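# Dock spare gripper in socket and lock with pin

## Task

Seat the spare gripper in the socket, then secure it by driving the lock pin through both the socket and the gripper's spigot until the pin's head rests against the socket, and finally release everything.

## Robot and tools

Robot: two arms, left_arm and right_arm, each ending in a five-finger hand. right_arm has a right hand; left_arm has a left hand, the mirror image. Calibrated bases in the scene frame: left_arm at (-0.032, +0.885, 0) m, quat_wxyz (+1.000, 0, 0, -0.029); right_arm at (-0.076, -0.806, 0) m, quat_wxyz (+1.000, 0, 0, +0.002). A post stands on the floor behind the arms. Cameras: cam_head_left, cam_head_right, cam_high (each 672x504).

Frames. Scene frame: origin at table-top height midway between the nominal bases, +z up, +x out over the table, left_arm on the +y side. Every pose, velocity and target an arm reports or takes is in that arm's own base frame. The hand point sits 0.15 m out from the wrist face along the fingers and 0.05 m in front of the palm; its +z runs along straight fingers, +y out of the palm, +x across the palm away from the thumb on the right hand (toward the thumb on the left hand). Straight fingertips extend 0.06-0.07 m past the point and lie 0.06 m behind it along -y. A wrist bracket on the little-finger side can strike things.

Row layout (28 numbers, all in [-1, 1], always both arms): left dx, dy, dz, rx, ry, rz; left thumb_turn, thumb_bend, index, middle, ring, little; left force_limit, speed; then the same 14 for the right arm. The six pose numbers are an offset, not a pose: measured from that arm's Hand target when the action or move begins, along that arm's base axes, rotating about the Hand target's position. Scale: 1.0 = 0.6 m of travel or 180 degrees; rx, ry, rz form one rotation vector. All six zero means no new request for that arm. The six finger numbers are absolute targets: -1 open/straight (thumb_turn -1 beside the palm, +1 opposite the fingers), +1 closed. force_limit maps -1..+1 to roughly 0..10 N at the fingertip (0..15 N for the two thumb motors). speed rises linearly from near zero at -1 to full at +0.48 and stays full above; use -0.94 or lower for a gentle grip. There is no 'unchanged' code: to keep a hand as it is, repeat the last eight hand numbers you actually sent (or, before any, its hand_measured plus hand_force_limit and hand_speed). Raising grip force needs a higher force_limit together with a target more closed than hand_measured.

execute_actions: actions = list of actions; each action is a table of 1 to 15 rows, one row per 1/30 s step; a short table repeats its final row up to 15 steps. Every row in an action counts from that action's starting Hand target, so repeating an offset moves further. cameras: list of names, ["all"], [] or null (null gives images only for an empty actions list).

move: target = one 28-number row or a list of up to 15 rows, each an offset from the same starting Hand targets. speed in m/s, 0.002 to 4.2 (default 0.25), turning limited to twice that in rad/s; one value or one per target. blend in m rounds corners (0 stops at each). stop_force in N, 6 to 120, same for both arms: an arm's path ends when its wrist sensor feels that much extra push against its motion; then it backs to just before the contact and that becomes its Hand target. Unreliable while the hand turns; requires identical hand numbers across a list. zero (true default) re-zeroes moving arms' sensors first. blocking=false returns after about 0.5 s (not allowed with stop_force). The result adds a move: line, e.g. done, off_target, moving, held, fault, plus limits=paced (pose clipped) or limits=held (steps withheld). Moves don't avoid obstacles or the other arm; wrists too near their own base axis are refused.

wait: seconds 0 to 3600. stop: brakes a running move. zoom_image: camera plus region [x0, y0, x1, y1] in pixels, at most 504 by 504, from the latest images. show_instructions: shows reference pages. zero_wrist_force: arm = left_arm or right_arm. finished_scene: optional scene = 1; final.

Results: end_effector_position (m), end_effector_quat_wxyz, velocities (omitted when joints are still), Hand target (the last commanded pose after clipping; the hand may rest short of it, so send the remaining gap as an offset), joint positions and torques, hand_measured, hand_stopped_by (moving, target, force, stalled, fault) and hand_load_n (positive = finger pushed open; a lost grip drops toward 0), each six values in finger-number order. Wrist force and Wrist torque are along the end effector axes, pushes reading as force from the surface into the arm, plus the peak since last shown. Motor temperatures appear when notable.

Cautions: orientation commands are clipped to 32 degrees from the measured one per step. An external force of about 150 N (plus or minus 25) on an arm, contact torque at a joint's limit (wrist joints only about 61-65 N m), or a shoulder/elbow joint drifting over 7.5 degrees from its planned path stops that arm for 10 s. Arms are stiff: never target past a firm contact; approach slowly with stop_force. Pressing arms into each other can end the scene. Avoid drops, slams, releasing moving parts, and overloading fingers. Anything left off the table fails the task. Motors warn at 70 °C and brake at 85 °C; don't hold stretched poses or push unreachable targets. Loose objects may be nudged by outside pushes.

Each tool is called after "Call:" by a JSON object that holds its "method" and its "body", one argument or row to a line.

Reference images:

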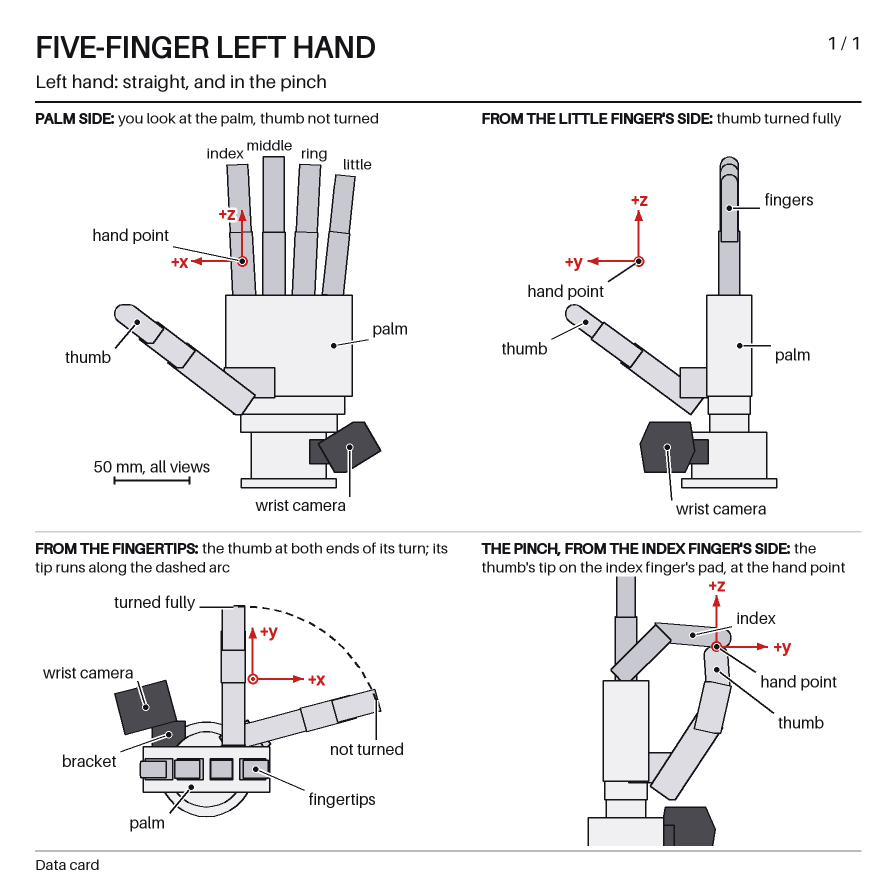

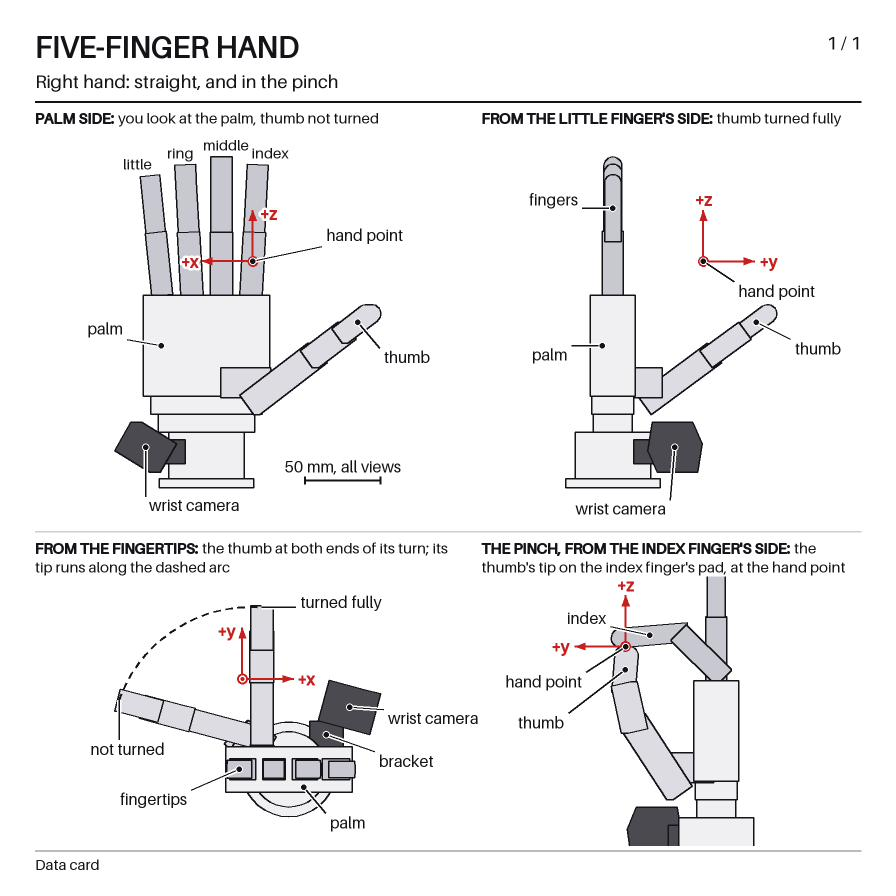

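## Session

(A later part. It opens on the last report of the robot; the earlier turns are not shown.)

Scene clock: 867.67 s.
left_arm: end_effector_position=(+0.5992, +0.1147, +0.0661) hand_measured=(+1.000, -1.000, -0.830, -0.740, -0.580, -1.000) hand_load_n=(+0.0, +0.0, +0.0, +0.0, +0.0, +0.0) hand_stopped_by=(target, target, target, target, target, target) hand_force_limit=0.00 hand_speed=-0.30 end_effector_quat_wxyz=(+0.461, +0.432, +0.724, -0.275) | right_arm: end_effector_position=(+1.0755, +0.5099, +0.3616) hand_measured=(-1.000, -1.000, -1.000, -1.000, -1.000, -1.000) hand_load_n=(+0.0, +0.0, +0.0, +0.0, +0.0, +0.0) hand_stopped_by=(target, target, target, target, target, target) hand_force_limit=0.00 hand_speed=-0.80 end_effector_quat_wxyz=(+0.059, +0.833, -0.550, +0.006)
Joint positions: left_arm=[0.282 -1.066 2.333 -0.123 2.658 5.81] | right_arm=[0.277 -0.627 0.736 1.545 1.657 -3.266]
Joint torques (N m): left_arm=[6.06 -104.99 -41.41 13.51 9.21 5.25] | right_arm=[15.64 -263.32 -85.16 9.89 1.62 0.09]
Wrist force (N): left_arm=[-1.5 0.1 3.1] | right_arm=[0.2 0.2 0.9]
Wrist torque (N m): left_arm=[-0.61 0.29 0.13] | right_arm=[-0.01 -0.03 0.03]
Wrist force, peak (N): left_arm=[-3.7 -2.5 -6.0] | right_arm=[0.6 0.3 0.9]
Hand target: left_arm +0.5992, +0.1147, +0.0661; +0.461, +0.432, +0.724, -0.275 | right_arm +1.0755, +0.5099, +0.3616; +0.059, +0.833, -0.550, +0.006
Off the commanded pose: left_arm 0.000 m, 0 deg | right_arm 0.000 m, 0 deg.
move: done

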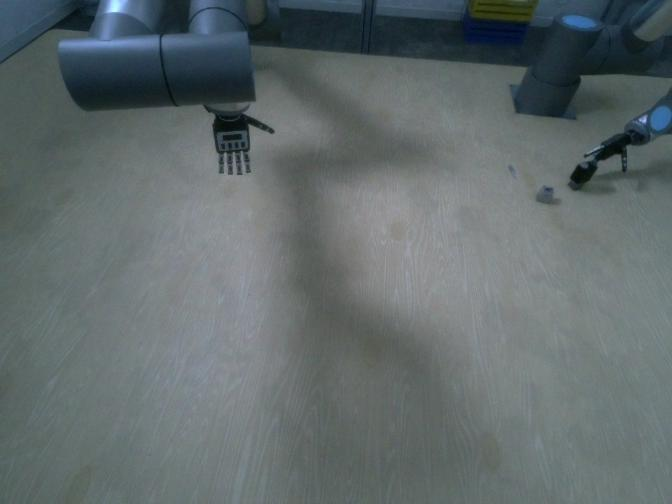

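Call:
{"method": "zoom_image", "body": {
  "camera": "cam_high",
  "region": [564, 156, 604, 196]
}}

Scaled by 12.600.

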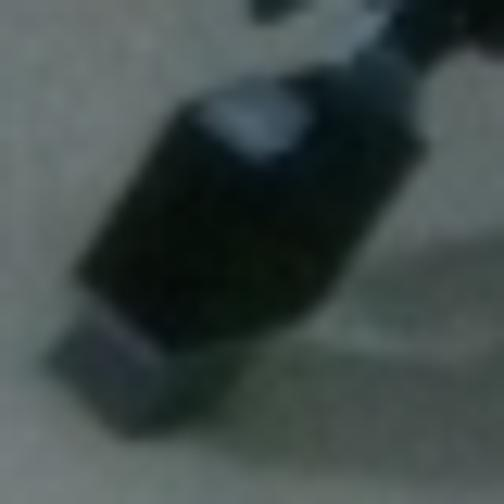

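Call:
{"method": "move", "body": {
  "target": [0.0119,-0.022,0,0,0,0, 1,-1,-0.83,-0.74,-0.58,-1,0,-0.3, 0,0,0,0,0,0,-1,-1,-1,-1,-1,-1,0,-0.8],
  "speed": 0.004,
  "stop_force": 6,
  "cameras": ["cam_high"]
}}

Call:
{"method": "zoom_image", "body": {
  "camera": "cam_high",
  "region": [564, 156, 604, 196]
}}

Scene clock: 907.30 s.
left_arm: end_effector_position=(+0.6038, +0.1061, +0.0661) hand_measured=(+1.000, -1.000, -0.830, -0.740, -0.580, -1.000) hand_load_n=(+0.5, +0.0, +0.0, -0.5, -4.0, +0.0) hand_stopped_by=(target, target, target, target, target, target) hand_force_limit=0.00 hand_speed=-0.30 end_effector_quat_wxyz=(+0.461, +0.432, +0.724, -0.275) | right_arm: end_effector_position=(+1.0755, +0.5099, +0.3616) hand_measured=(-1.000, -1.000, -1.000, -1.000, -1.000, -1.000) hand_load_n=(+0.0, +0.0, +0.0, +0.0, +0.0, +0.0) hand_stopped_by=(target, target, target, target, target, target) hand_force_limit=0.00 hand_speed=-0.80 end_effector_quat_wxyz=(+0.059, +0.833, -0.550, +0.006)
Joint positions: left_arm=[0.263 -1.075 2.338 -0.151 2.65 5.773] | right_arm=[0.277 -0.627 0.736 1.545 1.657 -3.266]
Joint torques (N m): left_arm=[15.97 -101.54 -38.66 12.6 7.25 3.61] | right_arm=[11.73 -265.87 -84.35 9.57 2.08 0.1]
Wrist force (N): left_arm=[-3.3 -0.8 -4.4] | right_arm=[0.4 0.3 1.0]
Wrist torque (N m): left_arm=[-0.33 -0.26 0.56] | right_arm=[-0.01 -0.08 0.05]
Wrist force, peak (N): left_arm=[-2.8 -1.8 -5.5] | right_arm=[0.4 0.7 1.1]
Hand target: left_arm +0.6038, +0.1061, +0.0661; +0.461, +0.432, +0.724, -0.275 (not the last commanded pose) | right_arm +1.0755, +0.5099, +0.3616; +0.059, +0.833, -0.550, +0.006
Off the commanded pose: left_arm 0.005 m, 0 deg | right_arm 0.000 m, 0 deg.
move: contact (left_arm)

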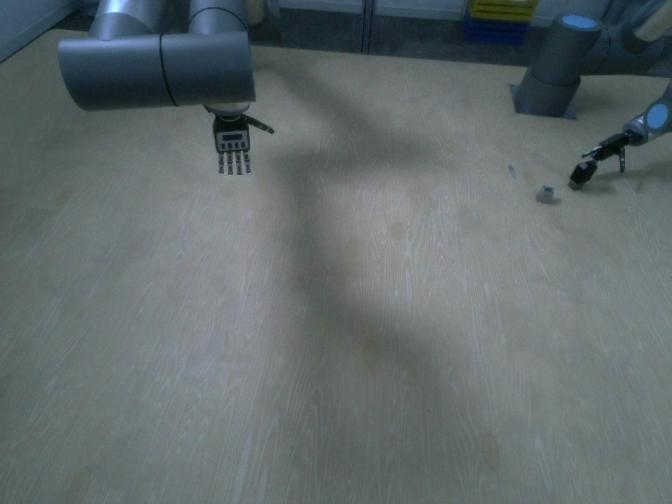

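Scaled by 12.600.

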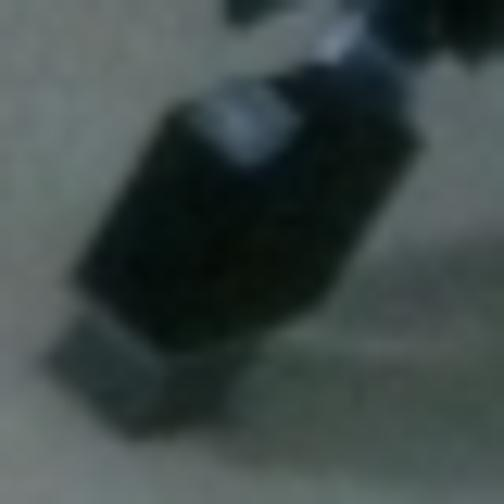

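Call:
{"method": "move", "body": {
  "target": [-0.0190,0.0350,0,0,0,0, 1,-1,-0.83,-0.74,-0.58,-1,0,-0.3, 0,0,0,0,0,0,-1,-1,-1,-1,-1,-1,0,-0.8],
  "speed": 0.04,
  "cameras": ["cam_high"]
}}

Call:
{"method": "zoom_image", "body": {
  "camera": "cam_high",
  "region": [564, 146, 614, 196]
}}

Scene clock: 949.93 s.
left_arm: end_effector_position=(+0.5925, +0.1271, +0.0661) hand_measured=(+1.000, -1.000, -0.830, -0.740, -0.580, -1.000) hand_load_n=(+0.5, +0.0, +0.0, +0.0, +0.0, +0.0) hand_stopped_by=(target, target, target, target, target, target) hand_force_limit=0.00 hand_speed=-0.30 end_effector_quat_wxyz=(+0.461, +0.432, +0.724, -0.275) | right_arm: end_effector_position=(+1.0755, +0.5099, +0.3616) hand_measured=(-1.000, -1.000, -1.000, -1.000, -1.000, -1.000) hand_load_n=(+0.0, +0.0, +0.0, +0.0, +0.0, +0.0) hand_stopped_by=(target, target, target, target, target, target) hand_force_limit=0.00 hand_speed=-0.80 end_effector_quat_wxyz=(+0.059, +0.833, -0.550, +0.006)
Joint positions: left_arm=[0.31 -1.052 2.326 -0.079 2.669 5.867] | right_arm=[0.277 -0.627 0.736 1.545 1.657 -3.266]
Joint torques (N m): left_arm=[19.8 -103.45 -40.06 13.84 8.68 4.15] | right_arm=[11.39 -263.91 -88.07 10.11 2.12 -0.07]
Wrist force (N): left_arm=[-1.9 0.2 3.0] | right_arm=[0.4 0.4 0.4]
Wrist torque (N m): left_arm=[-0.68 0.38 0.16] | right_arm=[0.05 -0.06 0.05]
Wrist force, peak (N): left_arm=[-3.4 -1.1 -4.3] | right_arm=[0.5 -0.1 1.2]
Hand target: left_arm +0.5924, +0.1271, +0.0661; +0.461, +0.432, +0.724, -0.275 | right_arm +1.0755, +0.5099, +0.3616; +0.059, +0.833, -0.550, +0.006
Off the commanded pose: left_arm 0.000 m, 0 deg | right_arm 0.000 m, 0 deg.
move: done

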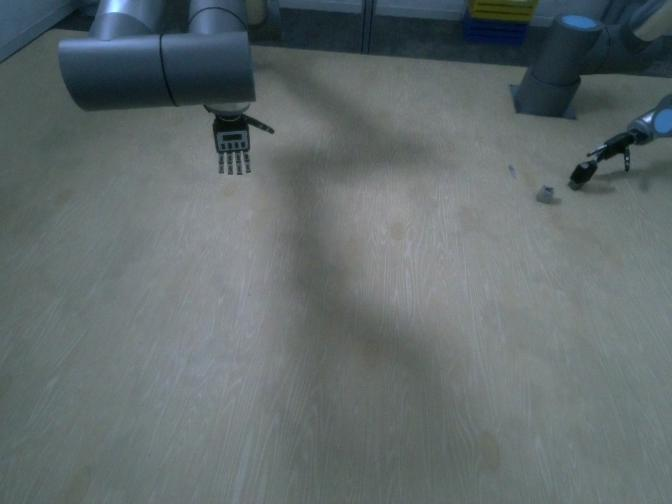

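Scaled by 10.080.

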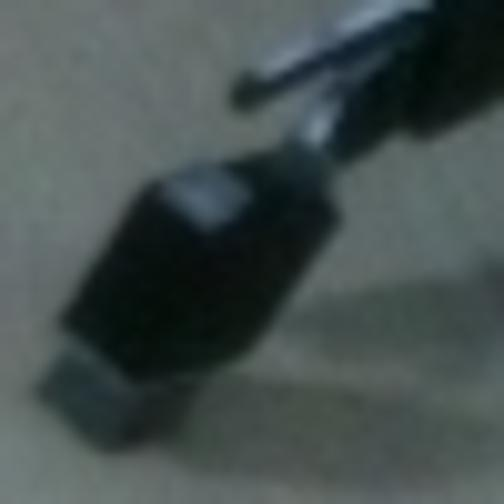

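Call:
{"method": "move", "body": {
  "target": [0,0,0,0,0,0, 1,-1,-1,-1,-1,-1,0,-0.3, 0,0,0,0,0,0,-1,-1,-1,-1,-1,-1,0,-0.8],
  "cameras": []
}}

Call:
{"method": "move", "body": {
  "target": [0.028,-0.056,0,0,0,0, 1,-1,-1,-1,-1,-1,0,-0.3, 0,0,0,0,0,0,-1,-1,-1,-1,-1,-1,0,-0.8],
  "speed": 0.02,
  "stop_force": 6,
  "cameras": ["cam_high"]
}}

Call:
{"method": "zoom_image", "body": {
  "camera": "cam_high",
  "region": [564, 146, 614, 196]
}}

Scene clock: 964.87 s.
left_arm: end_effector_position=(+0.5924, +0.1271, +0.0661) hand_measured=(+1.000, -1.000, -1.000, -1.000, -1.000, -1.000) hand_load_n=(+0.0, -0.5, +0.0, +0.0, +0.5, +0.0) hand_stopped_by=(target, target, target, target, target, target) hand_force_limit=0.00 hand_speed=-0.30 end_effector_quat_wxyz=(+0.461, +0.432, +0.724, -0.275) | right_arm: end_effector_position=(+1.0755, +0.5099, +0.3616) hand_measured=(-1.000, -1.000, -1.000, -1.000, -1.000, -1.000) hand_load_n=(+0.0, +0.0, +0.0, +0.0, +0.0, +0.0) hand_stopped_by=(target, target, target, target, target, target) hand_force_limit=0.00 hand_speed=-0.80 end_effector_quat_wxyz=(+0.059, +0.833, -0.550, +0.006)
Joint positions: left_arm=[0.311 -1.051 2.325 -0.079 2.669 5.867] | right_arm=[0.277 -0.627 0.736 1.545 1.657 -3.266]
Joint torques (N m): left_arm=[15.19 -108.97 -42.92 14.37 8.75 4.96] | right_arm=[14.55 -259.18 -87.86 9.75 2.33 0.47]
Wrist force (N): left_arm=[-1.8 -0.5 2.9] | right_arm=[0.0 0.6 0.8]
Wrist torque (N m): left_arm=[-0.79 0.37 0.19] | right_arm=[0.06 -0.01 0.03]
Wrist force, peak (N): left_arm=[-2.6 0.0 3.4] | right_arm=[0.5 0.6 1.2]
Hand target: left_arm +0.5924, +0.1271, +0.0661; +0.461, +0.432, +0.724, -0.275 | right_arm +1.0755, +0.5099, +0.3616; +0.059, +0.833, -0.550, +0.006
Off the commanded pose: left_arm 0.000 m, 0 deg | right_arm 0.000 m, 0 deg.
move: done

Scene clock: 967.73 s.
left_arm: end_effector_position=(+0.6092, +0.0935, +0.0661) hand_measured=(+1.000, -1.000, -1.000, -1.000, -1.000, -1.000) hand_load_n=(+0.0, +0.0, +0.0, +0.0, +0.0, +0.0) hand_stopped_by=(target, target, target, target, target, target) hand_force_limit=0.00 hand_speed=-0.30 end_effector_quat_wxyz=(+0.461, +0.432, +0.724, -0.275) | right_arm: end_effector_position=(+1.0755, +0.5099, +0.3616) hand_measured=(-1.000, -1.000, -1.000, -1.000, -1.000, -1.000) hand_load_n=(+0.0, +0.0, +0.0, +0.0, +0.0, +0.0) hand_stopped_by=(target, target, target, target, target, target) hand_force_limit=0.00 hand_speed=-0.80 end_effector_quat_wxyz=(+0.059, +0.833, -0.550, +0.006)
Joint positions: left_arm=[0.235 -1.088 2.346 -0.192 2.637 5.722] | right_arm=[0.277 -0.627 0.736 1.545 1.657 -3.266]
Joint torques (N m): left_arm=[-26.63 -148.69 -3.64 2.61 -0.5 -3.58] | right_arm=[8.68 -261.34 -86.18 10.21 2.2 1.06]
Wrist force (N): left_arm=[-2.2 -0.6 3.6] | right_arm=[0.2 0.3 0.7]
Wrist torque (N m): left_arm=[-0.84 0.33 0.54] | right_arm=[0.01 -0.04 0.04]
Wrist force, peak (N): left_arm=[-2.4 -0.3 3.9] | right_arm=[0.2 0.6 1.1]
Hand target: left_arm +0.6092, +0.0935, +0.0661; +0.461, +0.432, +0.724, -0.275 | right_arm +1.0755, +0.5099, +0.3616; +0.059, +0.833, -0.550, +0.006
Off the commanded pose: left_arm 0.000 m, 0 deg | right_arm 0.000 m, 0 deg.
move: done

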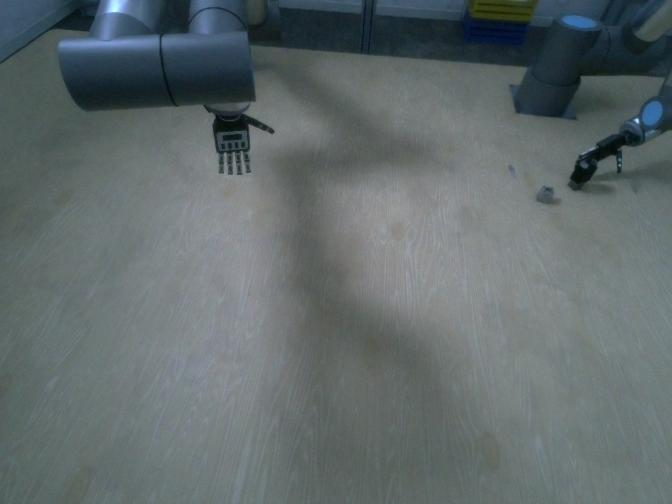

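Scaled by 10.080.

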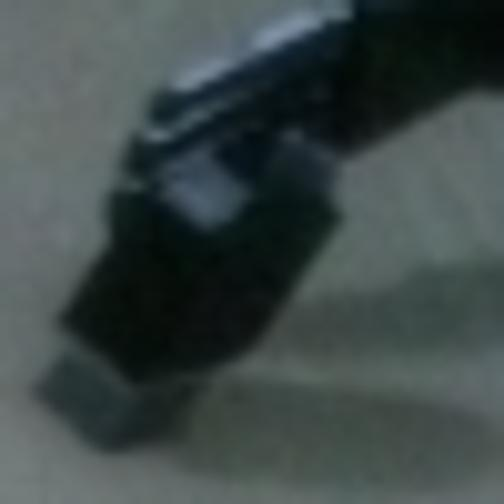

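Call:
{"method": "move", "body": {
  "target": [0.0462,-0.0965,0,0,0,0, 1,-1,-1,-1,-1,-1,0,-0.3, 0,0,0,0,0,0,-1,-1,-1,-1,-1,-1,0,-0.8],
  "speed": 0.02,
  "stop_force": 6,
  "cameras": ["cam_high"]
}}

Call:
{"method": "zoom_image", "body": {
  "camera": "cam_high",
  "region": [554, 136, 624, 206]
}}

Scene clock: 979.70 s.
left_arm: end_effector_position=(+0.6369, +0.0356, +0.0661) hand_measured=(+1.000, -1.000, -1.000, -1.000, -1.000, -1.000) hand_load_n=(+0.5, +0.0, +0.0, +0.0, +0.0, +0.0) hand_stopped_by=(target, target, target, target, target, target) hand_force_limit=0.00 hand_speed=-0.30 end_effector_quat_wxyz=(+0.461, +0.432, +0.724, -0.275) | right_arm: end_effector_position=(+1.0755, +0.5099, +0.3616) hand_measured=(-1.000, -1.000, -1.000, -1.000, -1.000, -1.000) hand_load_n=(+0.0, +0.0, +0.0, +0.0, +0.0, +0.0) hand_stopped_by=(target, target, target, target, target, target) hand_force_limit=0.00 hand_speed=-0.80 end_effector_quat_wxyz=(+0.059, +0.833, -0.550, +0.006)
Joint positions: left_arm=[0.107 -1.137 2.376 -0.35 2.565 5.514] | right_arm=[0.277 -0.627 0.736 1.545 1.657 -3.266]
Joint torques (N m): left_arm=[-27.72 -141.87 -7.69 1.92 -1.03 -3.63] | right_arm=[11.12 -263.89 -88.62 9.59 2.34 -0.21]
Wrist force (N): left_arm=[-2.6 -0.3 3.6] | right_arm=[0.4 0.2 0.8]
Wrist torque (N m): left_arm=[-0.74 0.43 0.51] | right_arm=[0.00 -0.06 0.04]
Wrist force, peak (N): left_arm=[-3.2 -0.7 3.5] | right_arm=[0.4 0.6 1.1]
Hand target: left_arm +0.6369, +0.0356, +0.0661; +0.461, +0.432, +0.724, -0.275 | right_arm +1.0755, +0.5099, +0.3616; +0.059, +0.833, -0.550, +0.006
Off the commanded pose: left_arm 0.000 m, 0 deg | right_arm 0.000 m, 0 deg.
move: done

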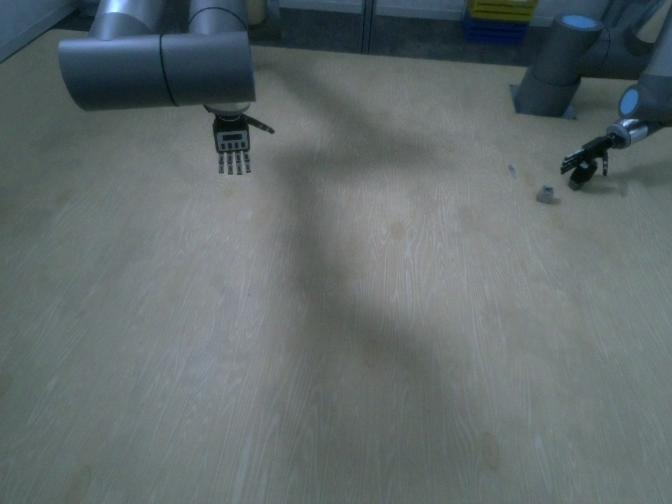

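Scaled by 7.200.

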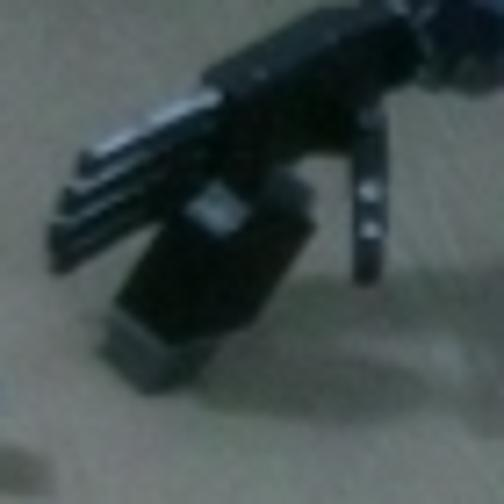

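Call:
{"method": "move", "body": {
  "target": [0,0,0,0,0,0, 1,0.1,-1,-1,-1,-1,-0.84,-0.93, 0,0,0,0,0,0,-1,-1,-1,-1,-1,-1,0,-0.8],
  "cameras": ["cam_high"]
}}

Call:
{"method": "zoom_image", "body": {
  "camera": "cam_high",
  "region": [554, 136, 624, 206]
}}

Scene clock: 997.73 s.
left_arm: end_effector_position=(+0.6369, +0.0356, +0.0661) hand_measured=(+1.000, -0.510, -1.000, -1.000, -1.000, -1.000) hand_load_n=(+0.5, +1.0, +0.0, +0.0, +0.0, +0.0) hand_stopped_by=(target, force, target, target, target, target) hand_force_limit=-0.84 hand_speed=-0.93 end_effector_quat_wxyz=(+0.461, +0.432, +0.724, -0.275) | right_arm: end_effector_position=(+1.0755, +0.5099, +0.3616) hand_measured=(-1.000, -1.000, -1.000, -1.000, -1.000, -1.000) hand_load_n=(+0.0, -0.5, +0.0, +0.0, +0.0, +0.0) hand_stopped_by=(target, target, target, target, target, target) hand_force_limit=0.00 hand_speed=-0.80 end_effector_quat_wxyz=(+0.059, +0.833, -0.550, +0.006)
Joint positions: left_arm=[0.107 -1.137 2.376 -0.35 2.565 5.514] | right_arm=[0.277 -0.627 0.736 1.545 1.657 -3.266]
Joint torques (N m): left_arm=[-27.17 -141.84 -9.27 2.02 -0.78 -3.37] | right_arm=[11.08 -263.67 -88.4 10.26 2.35 -0.14]
Wrist force (N): left_arm=[-2.5 0.0 2.5] | right_arm=[0.4 0.3 0.9]
Wrist torque (N m): left_arm=[-0.77 0.41 0.50] | right_arm=[0.00 -0.08 0.05]
Wrist force, peak (N): left_arm=[-2.6 -0.4 3.9] | right_arm=[0.3 0.6 1.2]
Hand target: left_arm +0.6369, +0.0356, +0.0661; +0.461, +0.432, +0.724, -0.275 | right_arm +1.0755, +0.5099, +0.3616; +0.059, +0.833, -0.550, +0.006
Off the commanded pose: left_arm 0.000 m, 0 deg | right_arm 0.000 m, 0 deg.
move: moving (left_arm; no rest 5 s after the move's start)

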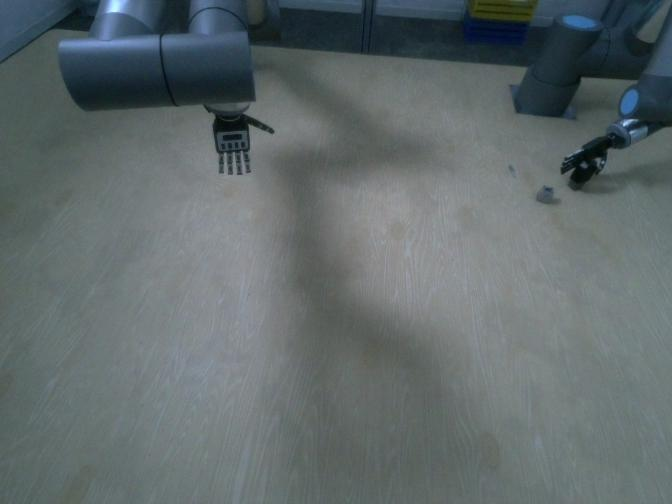

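Scaled by 7.200.

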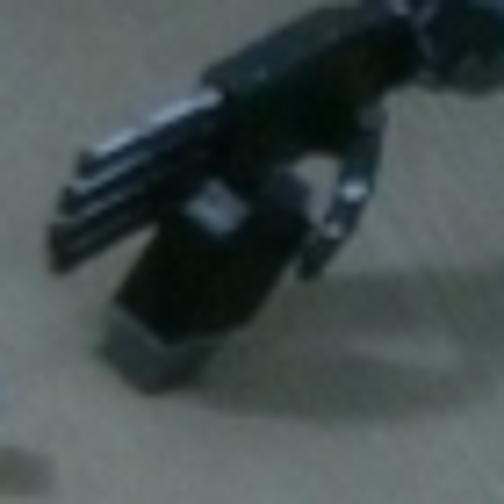

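Call:
{"method": "move", "body": {
  "target": [0.0357,0.0042,0,0,0,0, 1,-0.7,-1,-1,-1,-1,0,-0.6, 0,0,0,0,0,0,-1,-1,-1,-1,-1,-1,0,-0.8],
  "speed": 0.02,
  "cameras": ["cam_high"]
}}

Call:
{"method": "zoom_image", "body": {
  "camera": "cam_high",
  "region": [554, 136, 624, 206]
}}

Scene clock: 1017.83 s.
left_arm: end_effector_position=(+0.6582, +0.0381, +0.0661) hand_measured=(+1.000, -0.700, -1.000, -1.000, -1.000, -1.000) hand_load_n=(+0.0, -0.5, +0.0, +0.0, +0.0, +0.0) hand_stopped_by=(target, target, target, target, target, target) hand_force_limit=0.00 hand_speed=-0.60 end_effector_quat_wxyz=(+0.461, +0.432, +0.724, -0.275) | right_arm: end_effector_position=(+1.0755, +0.5099, +0.3616) hand_measured=(-1.000, -1.000, -1.000, -1.000, -1.000, -1.000) hand_load_n=(+0.0, +0.0, +0.0, +0.0, +0.0, +0.0) hand_stopped_by=(target, target, target, target, target, target) hand_force_limit=0.00 hand_speed=-0.80 end_effector_quat_wxyz=(+0.059, +0.833, -0.550, +0.006)
Joint positions: left_arm=[0.107 -1.125 2.346 -0.332 2.565 5.515] | right_arm=[0.277 -0.627 0.736 1.545 1.657 -3.266]
Joint torques (N m): left_arm=[19.18 -98.47 -49.58 11.82 7.97 3.59] | right_arm=[8.62 -261.91 -86.73 10.43 2.33 0.72]
Wrist force (N): left_arm=[-2.5 -0.8 3.4] | right_arm=[0.1 0.3 1.0]
Wrist torque (N m): left_arm=[-0.79 0.44 0.49] | right_arm=[0.00 -0.03 0.03]
Wrist force, peak (N): left_arm=[-2.9 -0.3 3.6] | right_arm=[0.5 0.5 1.1]
Hand target: left_arm +0.6584, +0.0382, +0.0661; +0.461, +0.432, +0.724, -0.275 | right_arm +1.0755, +0.5099, +0.3616; +0.059, +0.833, -0.550, +0.006
Off the commanded pose: left_arm 0.000 m, 0 deg | right_arm 0.000 m, 0 deg.
move: done

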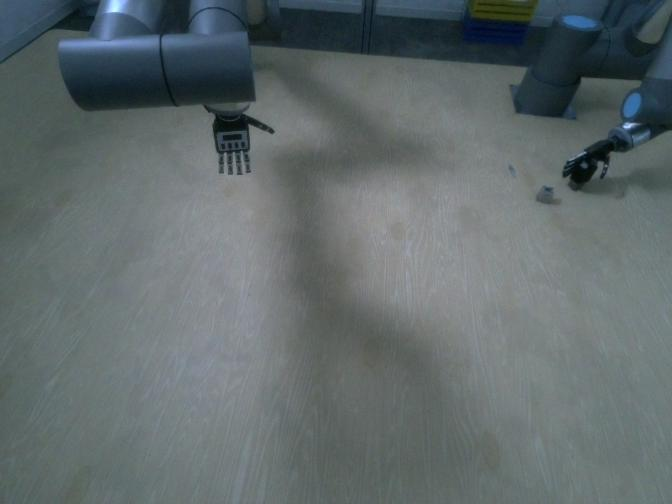

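Scaled by 7.200.

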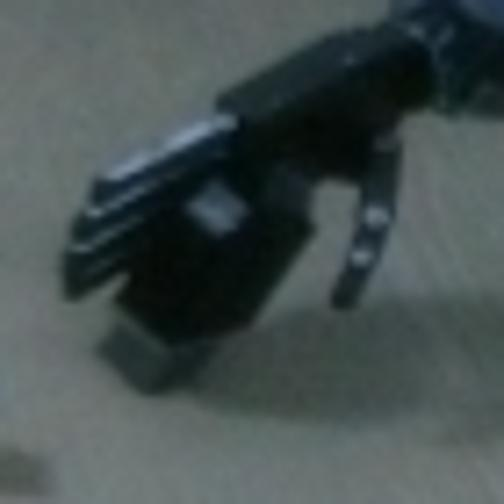

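Call:
{"method": "move", "body": {
  "target": [0,0,0,0,0,0, 1,0.2,-1,-1,-1,-1,-0.84,-0.9, 0,0,0,0,0,0,-1,-1,-1,-1,-1,-1,0,-0.8],
  "cameras": ["cam_high"]
}}

Call:
{"method": "zoom_image", "body": {
  "camera": "cam_high",
  "region": [554, 136, 624, 206]
}}

Scene clock: 1025.13 s.
left_arm: end_effector_position=(+0.6584, +0.0382, +0.0661) hand_measured=(+1.000, -0.154, -1.000, -1.000, -1.000, -1.000) hand_load_n=(+0.5, +1.5, +0.0, +0.0, +0.0, +0.0) hand_stopped_by=(target, force, target, target, target, target) hand_force_limit=-0.84 hand_speed=-0.90 end_effector_quat_wxyz=(+0.461, +0.432, +0.724, -0.275) | right_arm: end_effector_position=(+1.0755, +0.5099, +0.3616) hand_measured=(-1.000, -1.000, -1.000, -1.000, -1.000, -1.000) hand_load_n=(+0.0, +0.0, +0.0, +0.0, +0.0, +0.0) hand_stopped_by=(target, target, target, target, target, target) hand_force_limit=0.00 hand_speed=-0.80 end_effector_quat_wxyz=(+0.059, +0.833, -0.550, +0.006)
Joint positions: left_arm=[0.107 -1.125 2.346 -0.332 2.565 5.515] | right_arm=[0.277 -0.627 0.736 1.545 1.657 -3.266]
Joint torques (N m): left_arm=[17.4 -96.47 -48.38 10.72 8.08 3.83] | right_arm=[10.1 -260.62 -89.76 9.88 2.6 -0.19]
Wrist force (N): left_arm=[-2.8 0.0 2.8] | right_arm=[0.0 0.4 0.9]
Wrist torque (N m): left_arm=[-0.71 0.43 0.47] | right_arm=[0.03 -0.01 0.03]
Wrist force, peak (N): left_arm=[-2.5 -1.0 4.0] | right_arm=[0.2 0.1 1.3]
Hand target: left_arm +0.6584, +0.0382, +0.0661; +0.461, +0.432, +0.724, -0.275 | right_arm +1.0755, +0.5099, +0.3616; +0.059, +0.833, -0.550, +0.006
Off the commanded pose: left_arm 0.000 m, 0 deg | right_arm 0.000 m, 0 deg.
move: done

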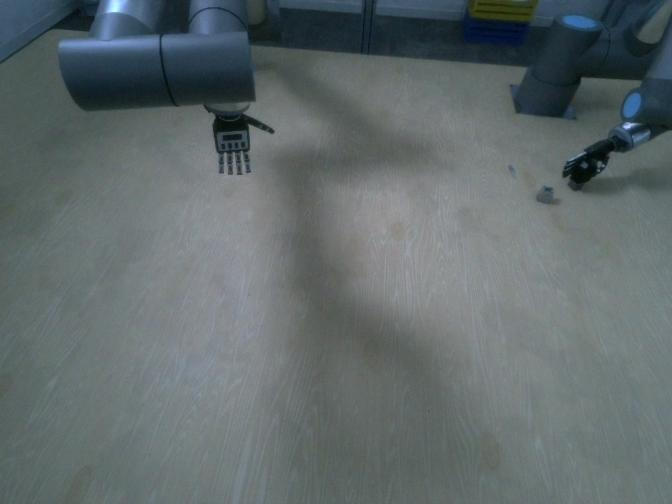

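Scaled by 7.200.

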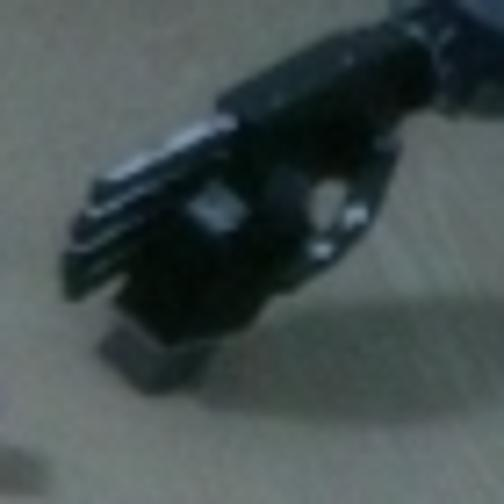

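Call:
{"method": "move", "body": {
  "target": [0.0117,0.0064,0,0,0,0, 1,-0.3,-0.85,-0.75,-0.65,-1,0,-0.7, 0,0,0,0,0,0,-1,-1,-1,-1,-1,-1,0,-0.8],
  "speed": 0.01,
  "cameras": ["cam_high"]
}}

Call:
{"method": "zoom_image", "body": {
  "camera": "cam_high",
  "region": [554, 136, 624, 206]
}}

Scene clock: 1031.77 s.
left_arm: end_effector_position=(+0.6652, +0.0419, +0.0661) hand_measured=(+1.000, -0.300, -0.852, -0.756, -0.650, -1.000) hand_load_n=(+0.0, +0.0, +3.0, +11.5, +5.5, +0.0) hand_stopped_by=(target, target, target, force, target, target) hand_force_limit=0.00 hand_speed=-0.70 end_effector_quat_wxyz=(+0.461, +0.432, +0.724, -0.275) end_effector_velocity=(+0.003, +0.001, +0.001) end_effector_angular_velocity=(+0.000, -0.001, +0.000) | right_arm: end_effector_position=(+1.0755, +0.5099, +0.3616) hand_measured=(-1.000, -1.000, -1.000, -1.000, -1.000, -1.000) hand_load_n=(+0.0, +0.0, +0.0, +0.0, +0.0, +0.0) hand_stopped_by=(target, target, target, target, target, target) hand_force_limit=0.00 hand_speed=-0.80 end_effector_quat_wxyz=(+0.059, +0.833, -0.550, +0.006)
Joint positions: left_arm=[0.113 -1.119 2.333 -0.318 2.569 5.523] | right_arm=[0.277 -0.627 0.736 1.545 1.657 -3.266]
Joint velocities: left_arm=[0.001 0 -0.005 0.004 0.001 0.002] | right_arm=[within noise]
Joint torques (N m): left_arm=[32.77 -98.78 -75.92 1.75 -1.44 3.58] | right_arm=[13.06 -264.73 -87.06 10.02 2.06 0.02]
Wrist force (N): left_arm=[-9.7 -36.2 19.7] | right_arm=[0.4 0.0 0.5]
Wrist torque (N m): left_arm=[-1.39 0.44 0.58] | right_arm=[-0.03 -0.07 0.04]
Wrist force, peak (N): left_arm=[-9.7 -36.2 19.7] | right_arm=[0.3 0.6 1.1]
Hand target: left_arm +0.6654, +0.0420, +0.0661; +0.461, +0.432, +0.724, -0.275 | right_arm +1.0755, +0.5099, +0.3616; +0.059, +0.833, -0.550, +0.006
Off the commanded pose: left_arm 0.000 m, 0 deg | right_arm 0.000 m, 0 deg.
move: done

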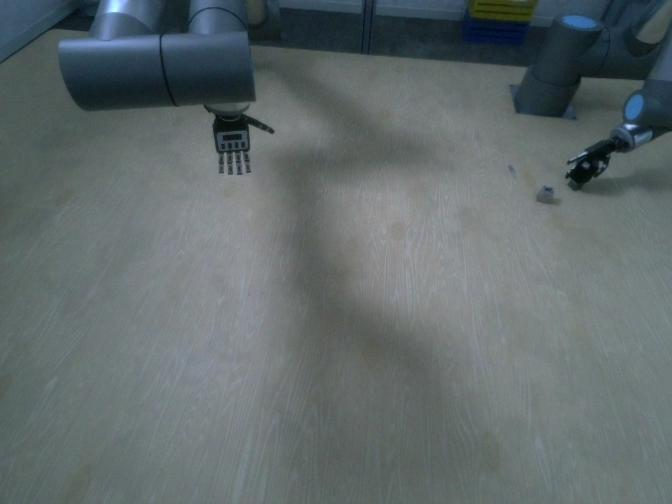

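Scaled by 7.200.

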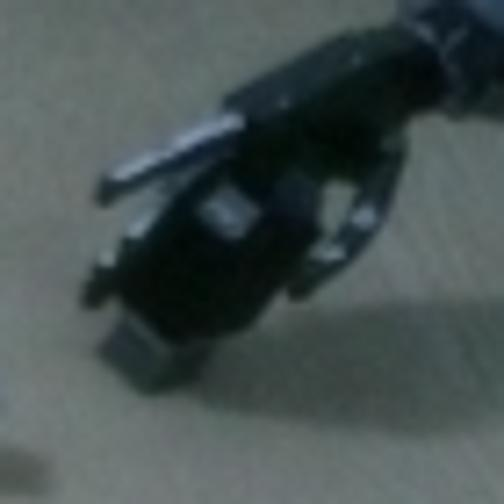

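Call:
{"method": "move", "body": {
  "target": [-0.0117,-0.0064,0,0,0,0, 1,-0.3,-1,-1,-1,-1,0,-0.3, 0,0,0,0,0,0,-1,-1,-1,-1,-1,-1,0,-0.8],
  "speed": 0.03,
  "cameras": ["cam_high"]
}}

Call:
{"method": "zoom_image", "body": {
  "camera": "cam_high",
  "region": [554, 136, 624, 206]
}}

Scene clock: 1037.23 s.
left_arm: end_effector_position=(+0.6586, +0.0383, +0.0661) hand_measured=(+1.000, -0.300, -1.000, -1.000, -1.000, -1.000) hand_load_n=(+0.0, +0.0, +0.0, +0.0, +0.0, -0.5) hand_stopped_by=(target, target, target, target, target, target) hand_force_limit=0.00 hand_speed=-0.30 end_effector_quat_wxyz=(+0.461, +0.432, +0.724, -0.275) | right_arm: end_effector_position=(+1.0755, +0.5099, +0.3616) hand_measured=(-1.000, -1.000, -1.000, -1.000, -1.000, -1.000) hand_load_n=(+0.0, +0.0, +0.0, +0.0, +0.0, +0.0) hand_stopped_by=(target, target, target, target, target, target) hand_force_limit=0.00 hand_speed=-0.80 end_effector_quat_wxyz=(+0.059, +0.833, -0.550, +0.006)
Joint positions: left_arm=[0.107 -1.125 2.345 -0.331 2.565 5.515] | right_arm=[0.277 -0.627 0.736 1.545 1.657 -3.266]
Joint torques (N m): left_arm=[-15.09 -150.18 -4.26 3.98 -1.38 -1.84] | right_arm=[6.48 -261.93 -87.46 9.64 2.03 0.78]
Wrist force (N): left_arm=[-3.2 -1.6 3.4] | right_arm=[0.4 0.3 0.5]
Wrist torque (N m): left_arm=[-0.88 0.56 0.47] | right_arm=[0.03 -0.07 0.05]
Wrist force, peak (N): left_arm=[-11.9 -37.2 20.9] | right_arm=[0.6 0.8 0.9]
Hand target: left_arm +0.6584, +0.0382, +0.0661; +0.461, +0.432, +0.724, -0.275 | right_arm +1.0755, +0.5099, +0.3616; +0.059, +0.833, -0.550, +0.006
Off the commanded pose: left_arm 0.000 m, 0 deg | right_arm 0.000 m, 0 deg.
move: done

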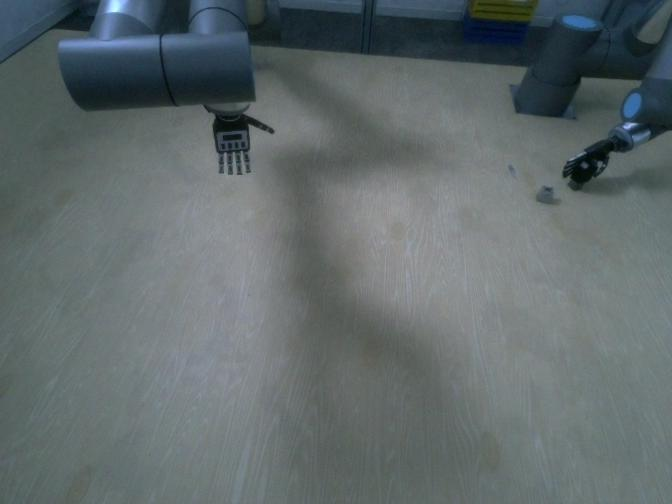

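Scaled by 7.200.

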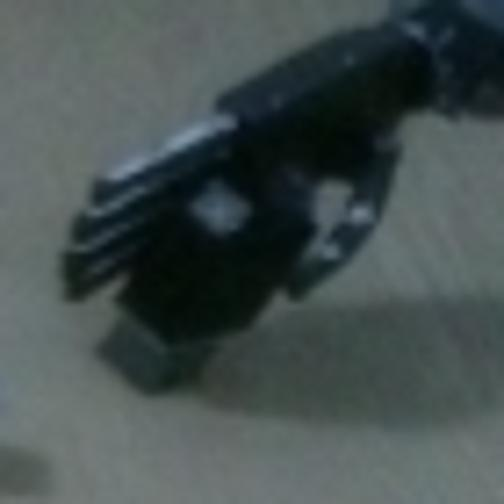

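Call:
{"method": "move", "body": {
  "target": [-0.0119,0.0220,0,0,0,0, 1,-0.3,-1,-1,-1,-1,-0.84,-0.9, 0,0,0,0,0,0,-1,-1,-1,-1,-1,-1,0,-0.8],
  "speed": 0.03,
  "cameras": []
}}

Call:
{"method": "move", "body": {
  "target": [0,0,0,0,0,0, 1,0.2,-1,-1,-1,-1,-0.84,-0.9, 0,0,0,0,0,0,-1,-1,-1,-1,-1,-1,0,-0.8],
  "cameras": []
}}

Scene clock: 1063.60 s.
left_arm: end_effector_position=(+0.6513, +0.0513, +0.0661) hand_measured=(+1.000, -0.300, -1.000, -1.000, -1.000, -1.000) hand_load_n=(+0.0, +0.0, +0.0, +0.0, +0.0, +0.0) hand_stopped_by=(target, target, target, target, target, target) hand_force_limit=-0.84 hand_speed=-0.90 end_effector_quat_wxyz=(+0.461, +0.432, +0.724, -0.275) | right_arm: end_effector_position=(+1.0755, +0.5099, +0.3616) hand_measured=(-1.000, -1.000, -1.000, -1.000, -1.000, -1.000) hand_load_n=(+0.0, +0.0, +0.0, +0.0, +0.0, +0.0) hand_stopped_by=(target, target, target, target, target, target) hand_force_limit=0.00 hand_speed=-0.80 end_effector_quat_wxyz=(+0.059, +0.833, -0.550, +0.006)
Joint positions: left_arm=[0.135 -1.117 2.342 -0.302 2.582 5.555] | right_arm=[0.277 -0.627 0.736 1.545 1.657 -3.266]
Joint torques (N m): left_arm=[13.69 -94.9 -50.02 10.55 9.08 4.57] | right_arm=[12.23 -262.56 -92.13 9.86 2.39 0.01]
Wrist force (N): left_arm=[-2.9 -1.3 3.5] | right_arm=[0.2 0.0 0.8]
Wrist torque (N m): left_arm=[-0.91 0.52 -0.04] | right_arm=[-0.04 -0.04 0.03]
Wrist force, peak (N): left_arm=[-3.7 -1.2 4.0] | right_arm=[0.1 0.7 1.2]
Hand target: left_arm +0.6512, +0.0514, +0.0661; +0.461, +0.432, +0.724, -0.275 | right_arm +1.0755, +0.5099, +0.3616; +0.059, +0.833, -0.550, +0.006
Off the commanded pose: left_arm 0.000 m, 0 deg | right_arm 0.000 m, 0 deg.
move: done

Scene clock: 1065.50 s.
left_arm: end_effector_position=(+0.6512, +0.0514, +0.0661) hand_measured=(+1.000, -0.060, -1.000, -1.000, -1.000, -1.000) hand_load_n=(+0.0, +1.5, +0.0, +0.0, +0.0, +0.0) hand_stopped_by=(target, force, target, target, target, target) hand_force_limit=-0.84 hand_speed=-0.90 end_effector_quat_wxyz=(+0.461, +0.432, +0.724, -0.275) | right_arm: end_effector_position=(+1.0755, +0.5099, +0.3616) hand_measured=(-1.000, -1.000, -1.000, -1.000, -1.000, -1.000) hand_load_n=(+0.0, +0.0, +0.0, +0.0, +0.0, +0.0) hand_stopped_by=(target, target, target, target, target, target) hand_force_limit=0.00 hand_speed=-0.80 end_effector_quat_wxyz=(+0.059, +0.833, -0.550, +0.006)
Joint positions: left_arm=[0.135 -1.117 2.342 -0.301 2.583 5.556] | right_arm=[0.277 -0.627 0.736 1.545 1.657 -3.266]
Joint torques (N m): left_arm=[15.59 -97.49 -48.8 11.23 8.22 4.87] | right_arm=[12.59 -262.17 -87.68 10.53 2.52 0.66]
Wrist force (N): left_arm=[-3.1 -0.7 2.9] | right_arm=[0.4 0.3 0.4]
Wrist torque (N m): left_arm=[-0.93 0.48 -0.04] | right_arm=[0.03 -0.06 0.05]
Wrist force, peak (N): left_arm=[-3.6 -1.6 3.5] | right_arm=[0.6 0.5 1.0]
Hand target: left_arm +0.6512, +0.0514, +0.0661; +0.461, +0.432, +0.724, -0.275 | right_arm +1.0755, +0.5099, +0.3616; +0.059, +0.833, -0.550, +0.006
Off the commanded pose: left_arm 0.000 m, 0 deg | right_arm 0.000 m, 0 deg.
move: done

Call:
{"method": "move", "body": {
  "target": [0,0,0,0,0,0, 1,-0.35,-1,-1,-1,-1,-0.84,-0.5, 0,0,0,0,0,0,-1,-1,-1,-1,-1,-1,0,-0.8],
  "cameras": []
}}

Call:
{"method": "move", "body": {
  "target": [0.0238,-0.0440,0,0,0,0, 1,-0.35,-1,-1,-1,-1,-0.84,-0.9, 0,0,0,0,0,0,-1,-1,-1,-1,-1,-1,0,-0.8],
  "speed": 0.03,
  "cameras": []
}}

Call:
{"method": "move", "body": {
  "target": [0,0,0,0,0,0, 1,0.2,-1,-1,-1,-1,-0.84,-0.9, 0,0,0,0,0,0,-1,-1,-1,-1,-1,-1,0,-0.8],
  "cameras": ["cam_high"]
}}

Call:
{"method": "zoom_image", "body": {
  "camera": "cam_high",
  "region": [554, 136, 624, 206]
}}

Scene clock: 1071.83 s.
left_arm: end_effector_position=(+0.6512, +0.0514, +0.0661) hand_measured=(+1.000, -0.350, -1.000, -1.000, -1.000, -1.000) hand_load_n=(+0.0, +0.0, +0.0, +0.0, +0.0, +0.0) hand_stopped_by=(target, target, target, target, target, target) hand_force_limit=-0.84 hand_speed=-0.50 end_effector_quat_wxyz=(+0.461, +0.432, +0.724, -0.275) | right_arm: end_effector_position=(+1.0755, +0.5099, +0.3616) hand_measured=(-1.000, -1.000, -1.000, -1.000, -1.000, -1.000) hand_load_n=(+0.0, +0.0, +0.0, +0.0, +0.0, +0.0) hand_stopped_by=(target, target, target, target, target, target) hand_force_limit=0.00 hand_speed=-0.80 end_effector_quat_wxyz=(+0.059, +0.833, -0.550, +0.006)
Joint positions: left_arm=[0.135 -1.117 2.342 -0.301 2.583 5.556] | right_arm=[0.277 -0.627 0.736 1.545 1.657 -3.266]
Joint torques (N m): left_arm=[13.64 -100.91 -43.16 11.11 8.08 4.18] | right_arm=[8.69 -261.91 -89.5 9.81 2.48 0.04]
Wrist force (N): left_arm=[-3.2 -1.2 3.3] | right_arm=[0.4 0.3 0.8]
Wrist torque (N m): left_arm=[-0.87 0.56 -0.06] | right_arm=[0.02 -0.06 0.05]
Wrist force, peak (N): left_arm=[-3.2 -1.5 3.7] | right_arm=[0.2 0.5 1.3]
Hand target: left_arm +0.6512, +0.0514, +0.0661; +0.461, +0.432, +0.724, -0.275 | right_arm +1.0755, +0.5099, +0.3616; +0.059, +0.833, -0.550, +0.006
Off the commanded pose: left_arm 0.000 m, 0 deg | right_arm 0.000 m, 0 deg.
move: done

Scene clock: 1073.27 s.
left_arm: end_effector_position=(+0.6654, +0.0251, +0.0661) hand_measured=(+1.000, -0.350, -1.000, -1.000, -1.000, -1.000) hand_load_n=(+2.0, +3.0, +0.0, +0.0, +0.0, +0.0) hand_stopped_by=(target, target, target, target, target, target) hand_force_limit=-0.84 hand_speed=-0.90 end_effector_quat_wxyz=(+0.461, +0.432, +0.724, -0.275) | right_arm: end_effector_position=(+1.0755, +0.5099, +0.3616) hand_measured=(-1.000, -1.000, -1.000, -1.000, -1.000, -1.000) hand_load_n=(+0.0, +0.0, +0.5, +0.0, +0.0, +0.0) hand_stopped_by=(target, target, target, target, target, target) hand_force_limit=0.00 hand_speed=-0.80 end_effector_quat_wxyz=(+0.059, +0.833, -0.550, +0.006)
Joint positions: left_arm=[0.079 -1.133 2.349 -0.359 2.548 5.477] | right_arm=[0.277 -0.627 0.736 1.545 1.657 -3.266]
Joint torques (N m): left_arm=[-27.79 -139.58 -13.72 0.59 -0.5 -2.85] | right_arm=[12.33 -261.35 -88.07 9.44 2.45 0.32]
Wrist force (N): left_arm=[-2.0 -4.1 -2.1] | right_arm=[0.0 0.0 0.9]
Wrist torque (N m): left_arm=[-0.67 0.40 0.41] | right_arm=[-0.04 -0.01 0.02]
Wrist force, peak (N): left_arm=[-1.4 -0.4 -5.5] | right_arm=[0.7 0.2 1.0]
Hand target: left_arm +0.6655, +0.0250, +0.0661; +0.461, +0.432, +0.724, -0.275 | right_arm +1.0755, +0.5099, +0.3616; +0.059, +0.833, -0.550, +0.006
Off the commanded pose: left_arm 0.000 m, 0 deg | right_arm 0.000 m, 0 deg.
move: done

Scene clock: 1073.77 s.
left_arm: end_effector_position=(+0.6655, +0.0250, +0.0661) hand_measured=(+1.000, -0.350, -1.000, -1.000, -1.000, -1.000) hand_load_n=(+2.0, +3.5, +0.0, +0.0, +0.0, +0.0) hand_stopped_by=(target, force, target, target, target, target) hand_force_limit=-0.84 hand_speed=-0.90 end_effector_quat_wxyz=(+0.461, +0.432, +0.724, -0.275) | right_arm: end_effector_position=(+1.0755, +0.5099, +0.3616) hand_measured=(-1.000, -1.000, -1.000, -1.000, -1.000, -1.000) hand_load_n=(+0.0, +0.0, +0.0, +0.0, +0.0, +0.0) hand_stopped_by=(target, target, target, target, target, target) hand_force_limit=0.00 hand_speed=-0.80 end_effector_quat_wxyz=(+0.059, +0.833, -0.550, +0.006)
Joint positions: left_arm=[0.079 -1.133 2.349 -0.359 2.547 5.476] | right_arm=[0.277 -0.627 0.736 1.545 1.657 -3.266]
Joint torques (N m): left_arm=[-29.63 -144.21 -15.69 0.07 -1.17 -3.77] | right_arm=[12.4 -265.72 -86.31 9.21 2.78 0.55]
Wrist force (N): left_arm=[-1.3 -5.3 -2.7] | right_arm=[0.1 0.2 0.7]
Wrist torque (N m): left_arm=[-0.73 0.30 0.43] | right_arm=[0.00 -0.01 0.02]
Wrist force, peak (N): left_arm=[-1.3 -5.3 -2.7] | right_arm=[0.7 0.4 0.8]
Hand target: left_arm +0.6655, +0.0250, +0.0661; +0.461, +0.432, +0.724, -0.275 | right_arm +1.0755, +0.5099, +0.3616; +0.059, +0.833, -0.550, +0.006
Off the commanded pose: left_arm 0.000 m, 0 deg | right_arm 0.000 m, 0 deg.
move: done

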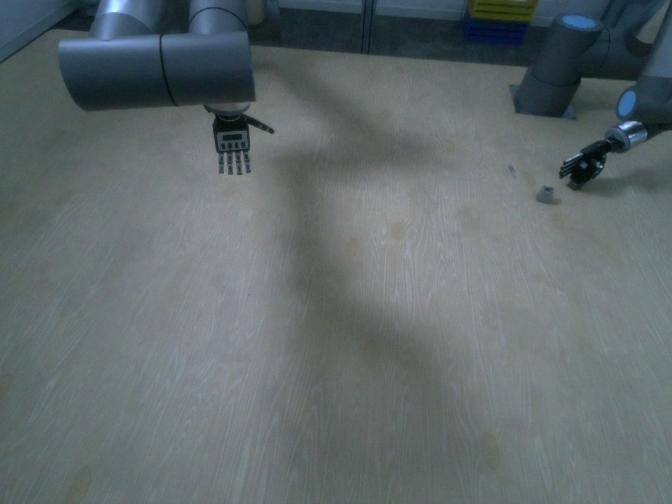

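Scaled by 7.200.

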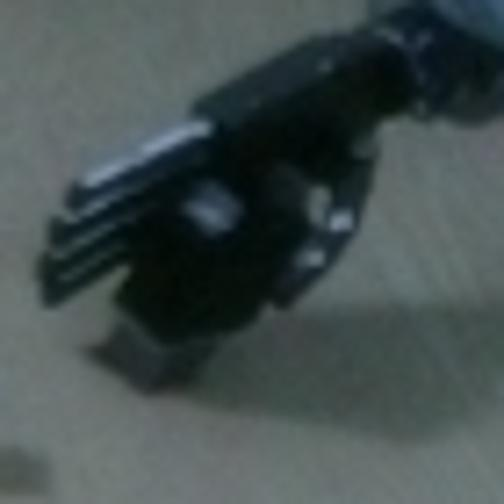

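Call:
{"method": "zoom_image", "body": {
  "camera": "cam_high",
  "region": [558, 156, 602, 200]
}}

Scaled by 11.455.

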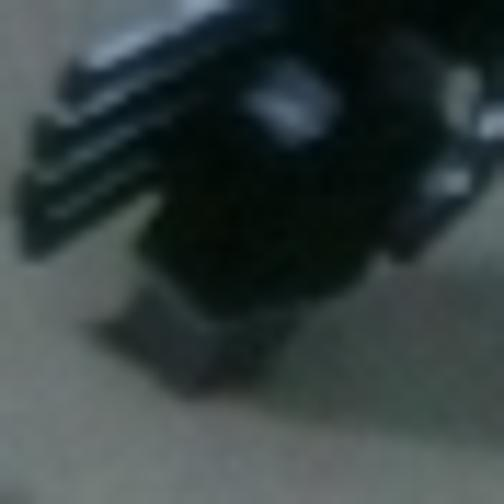

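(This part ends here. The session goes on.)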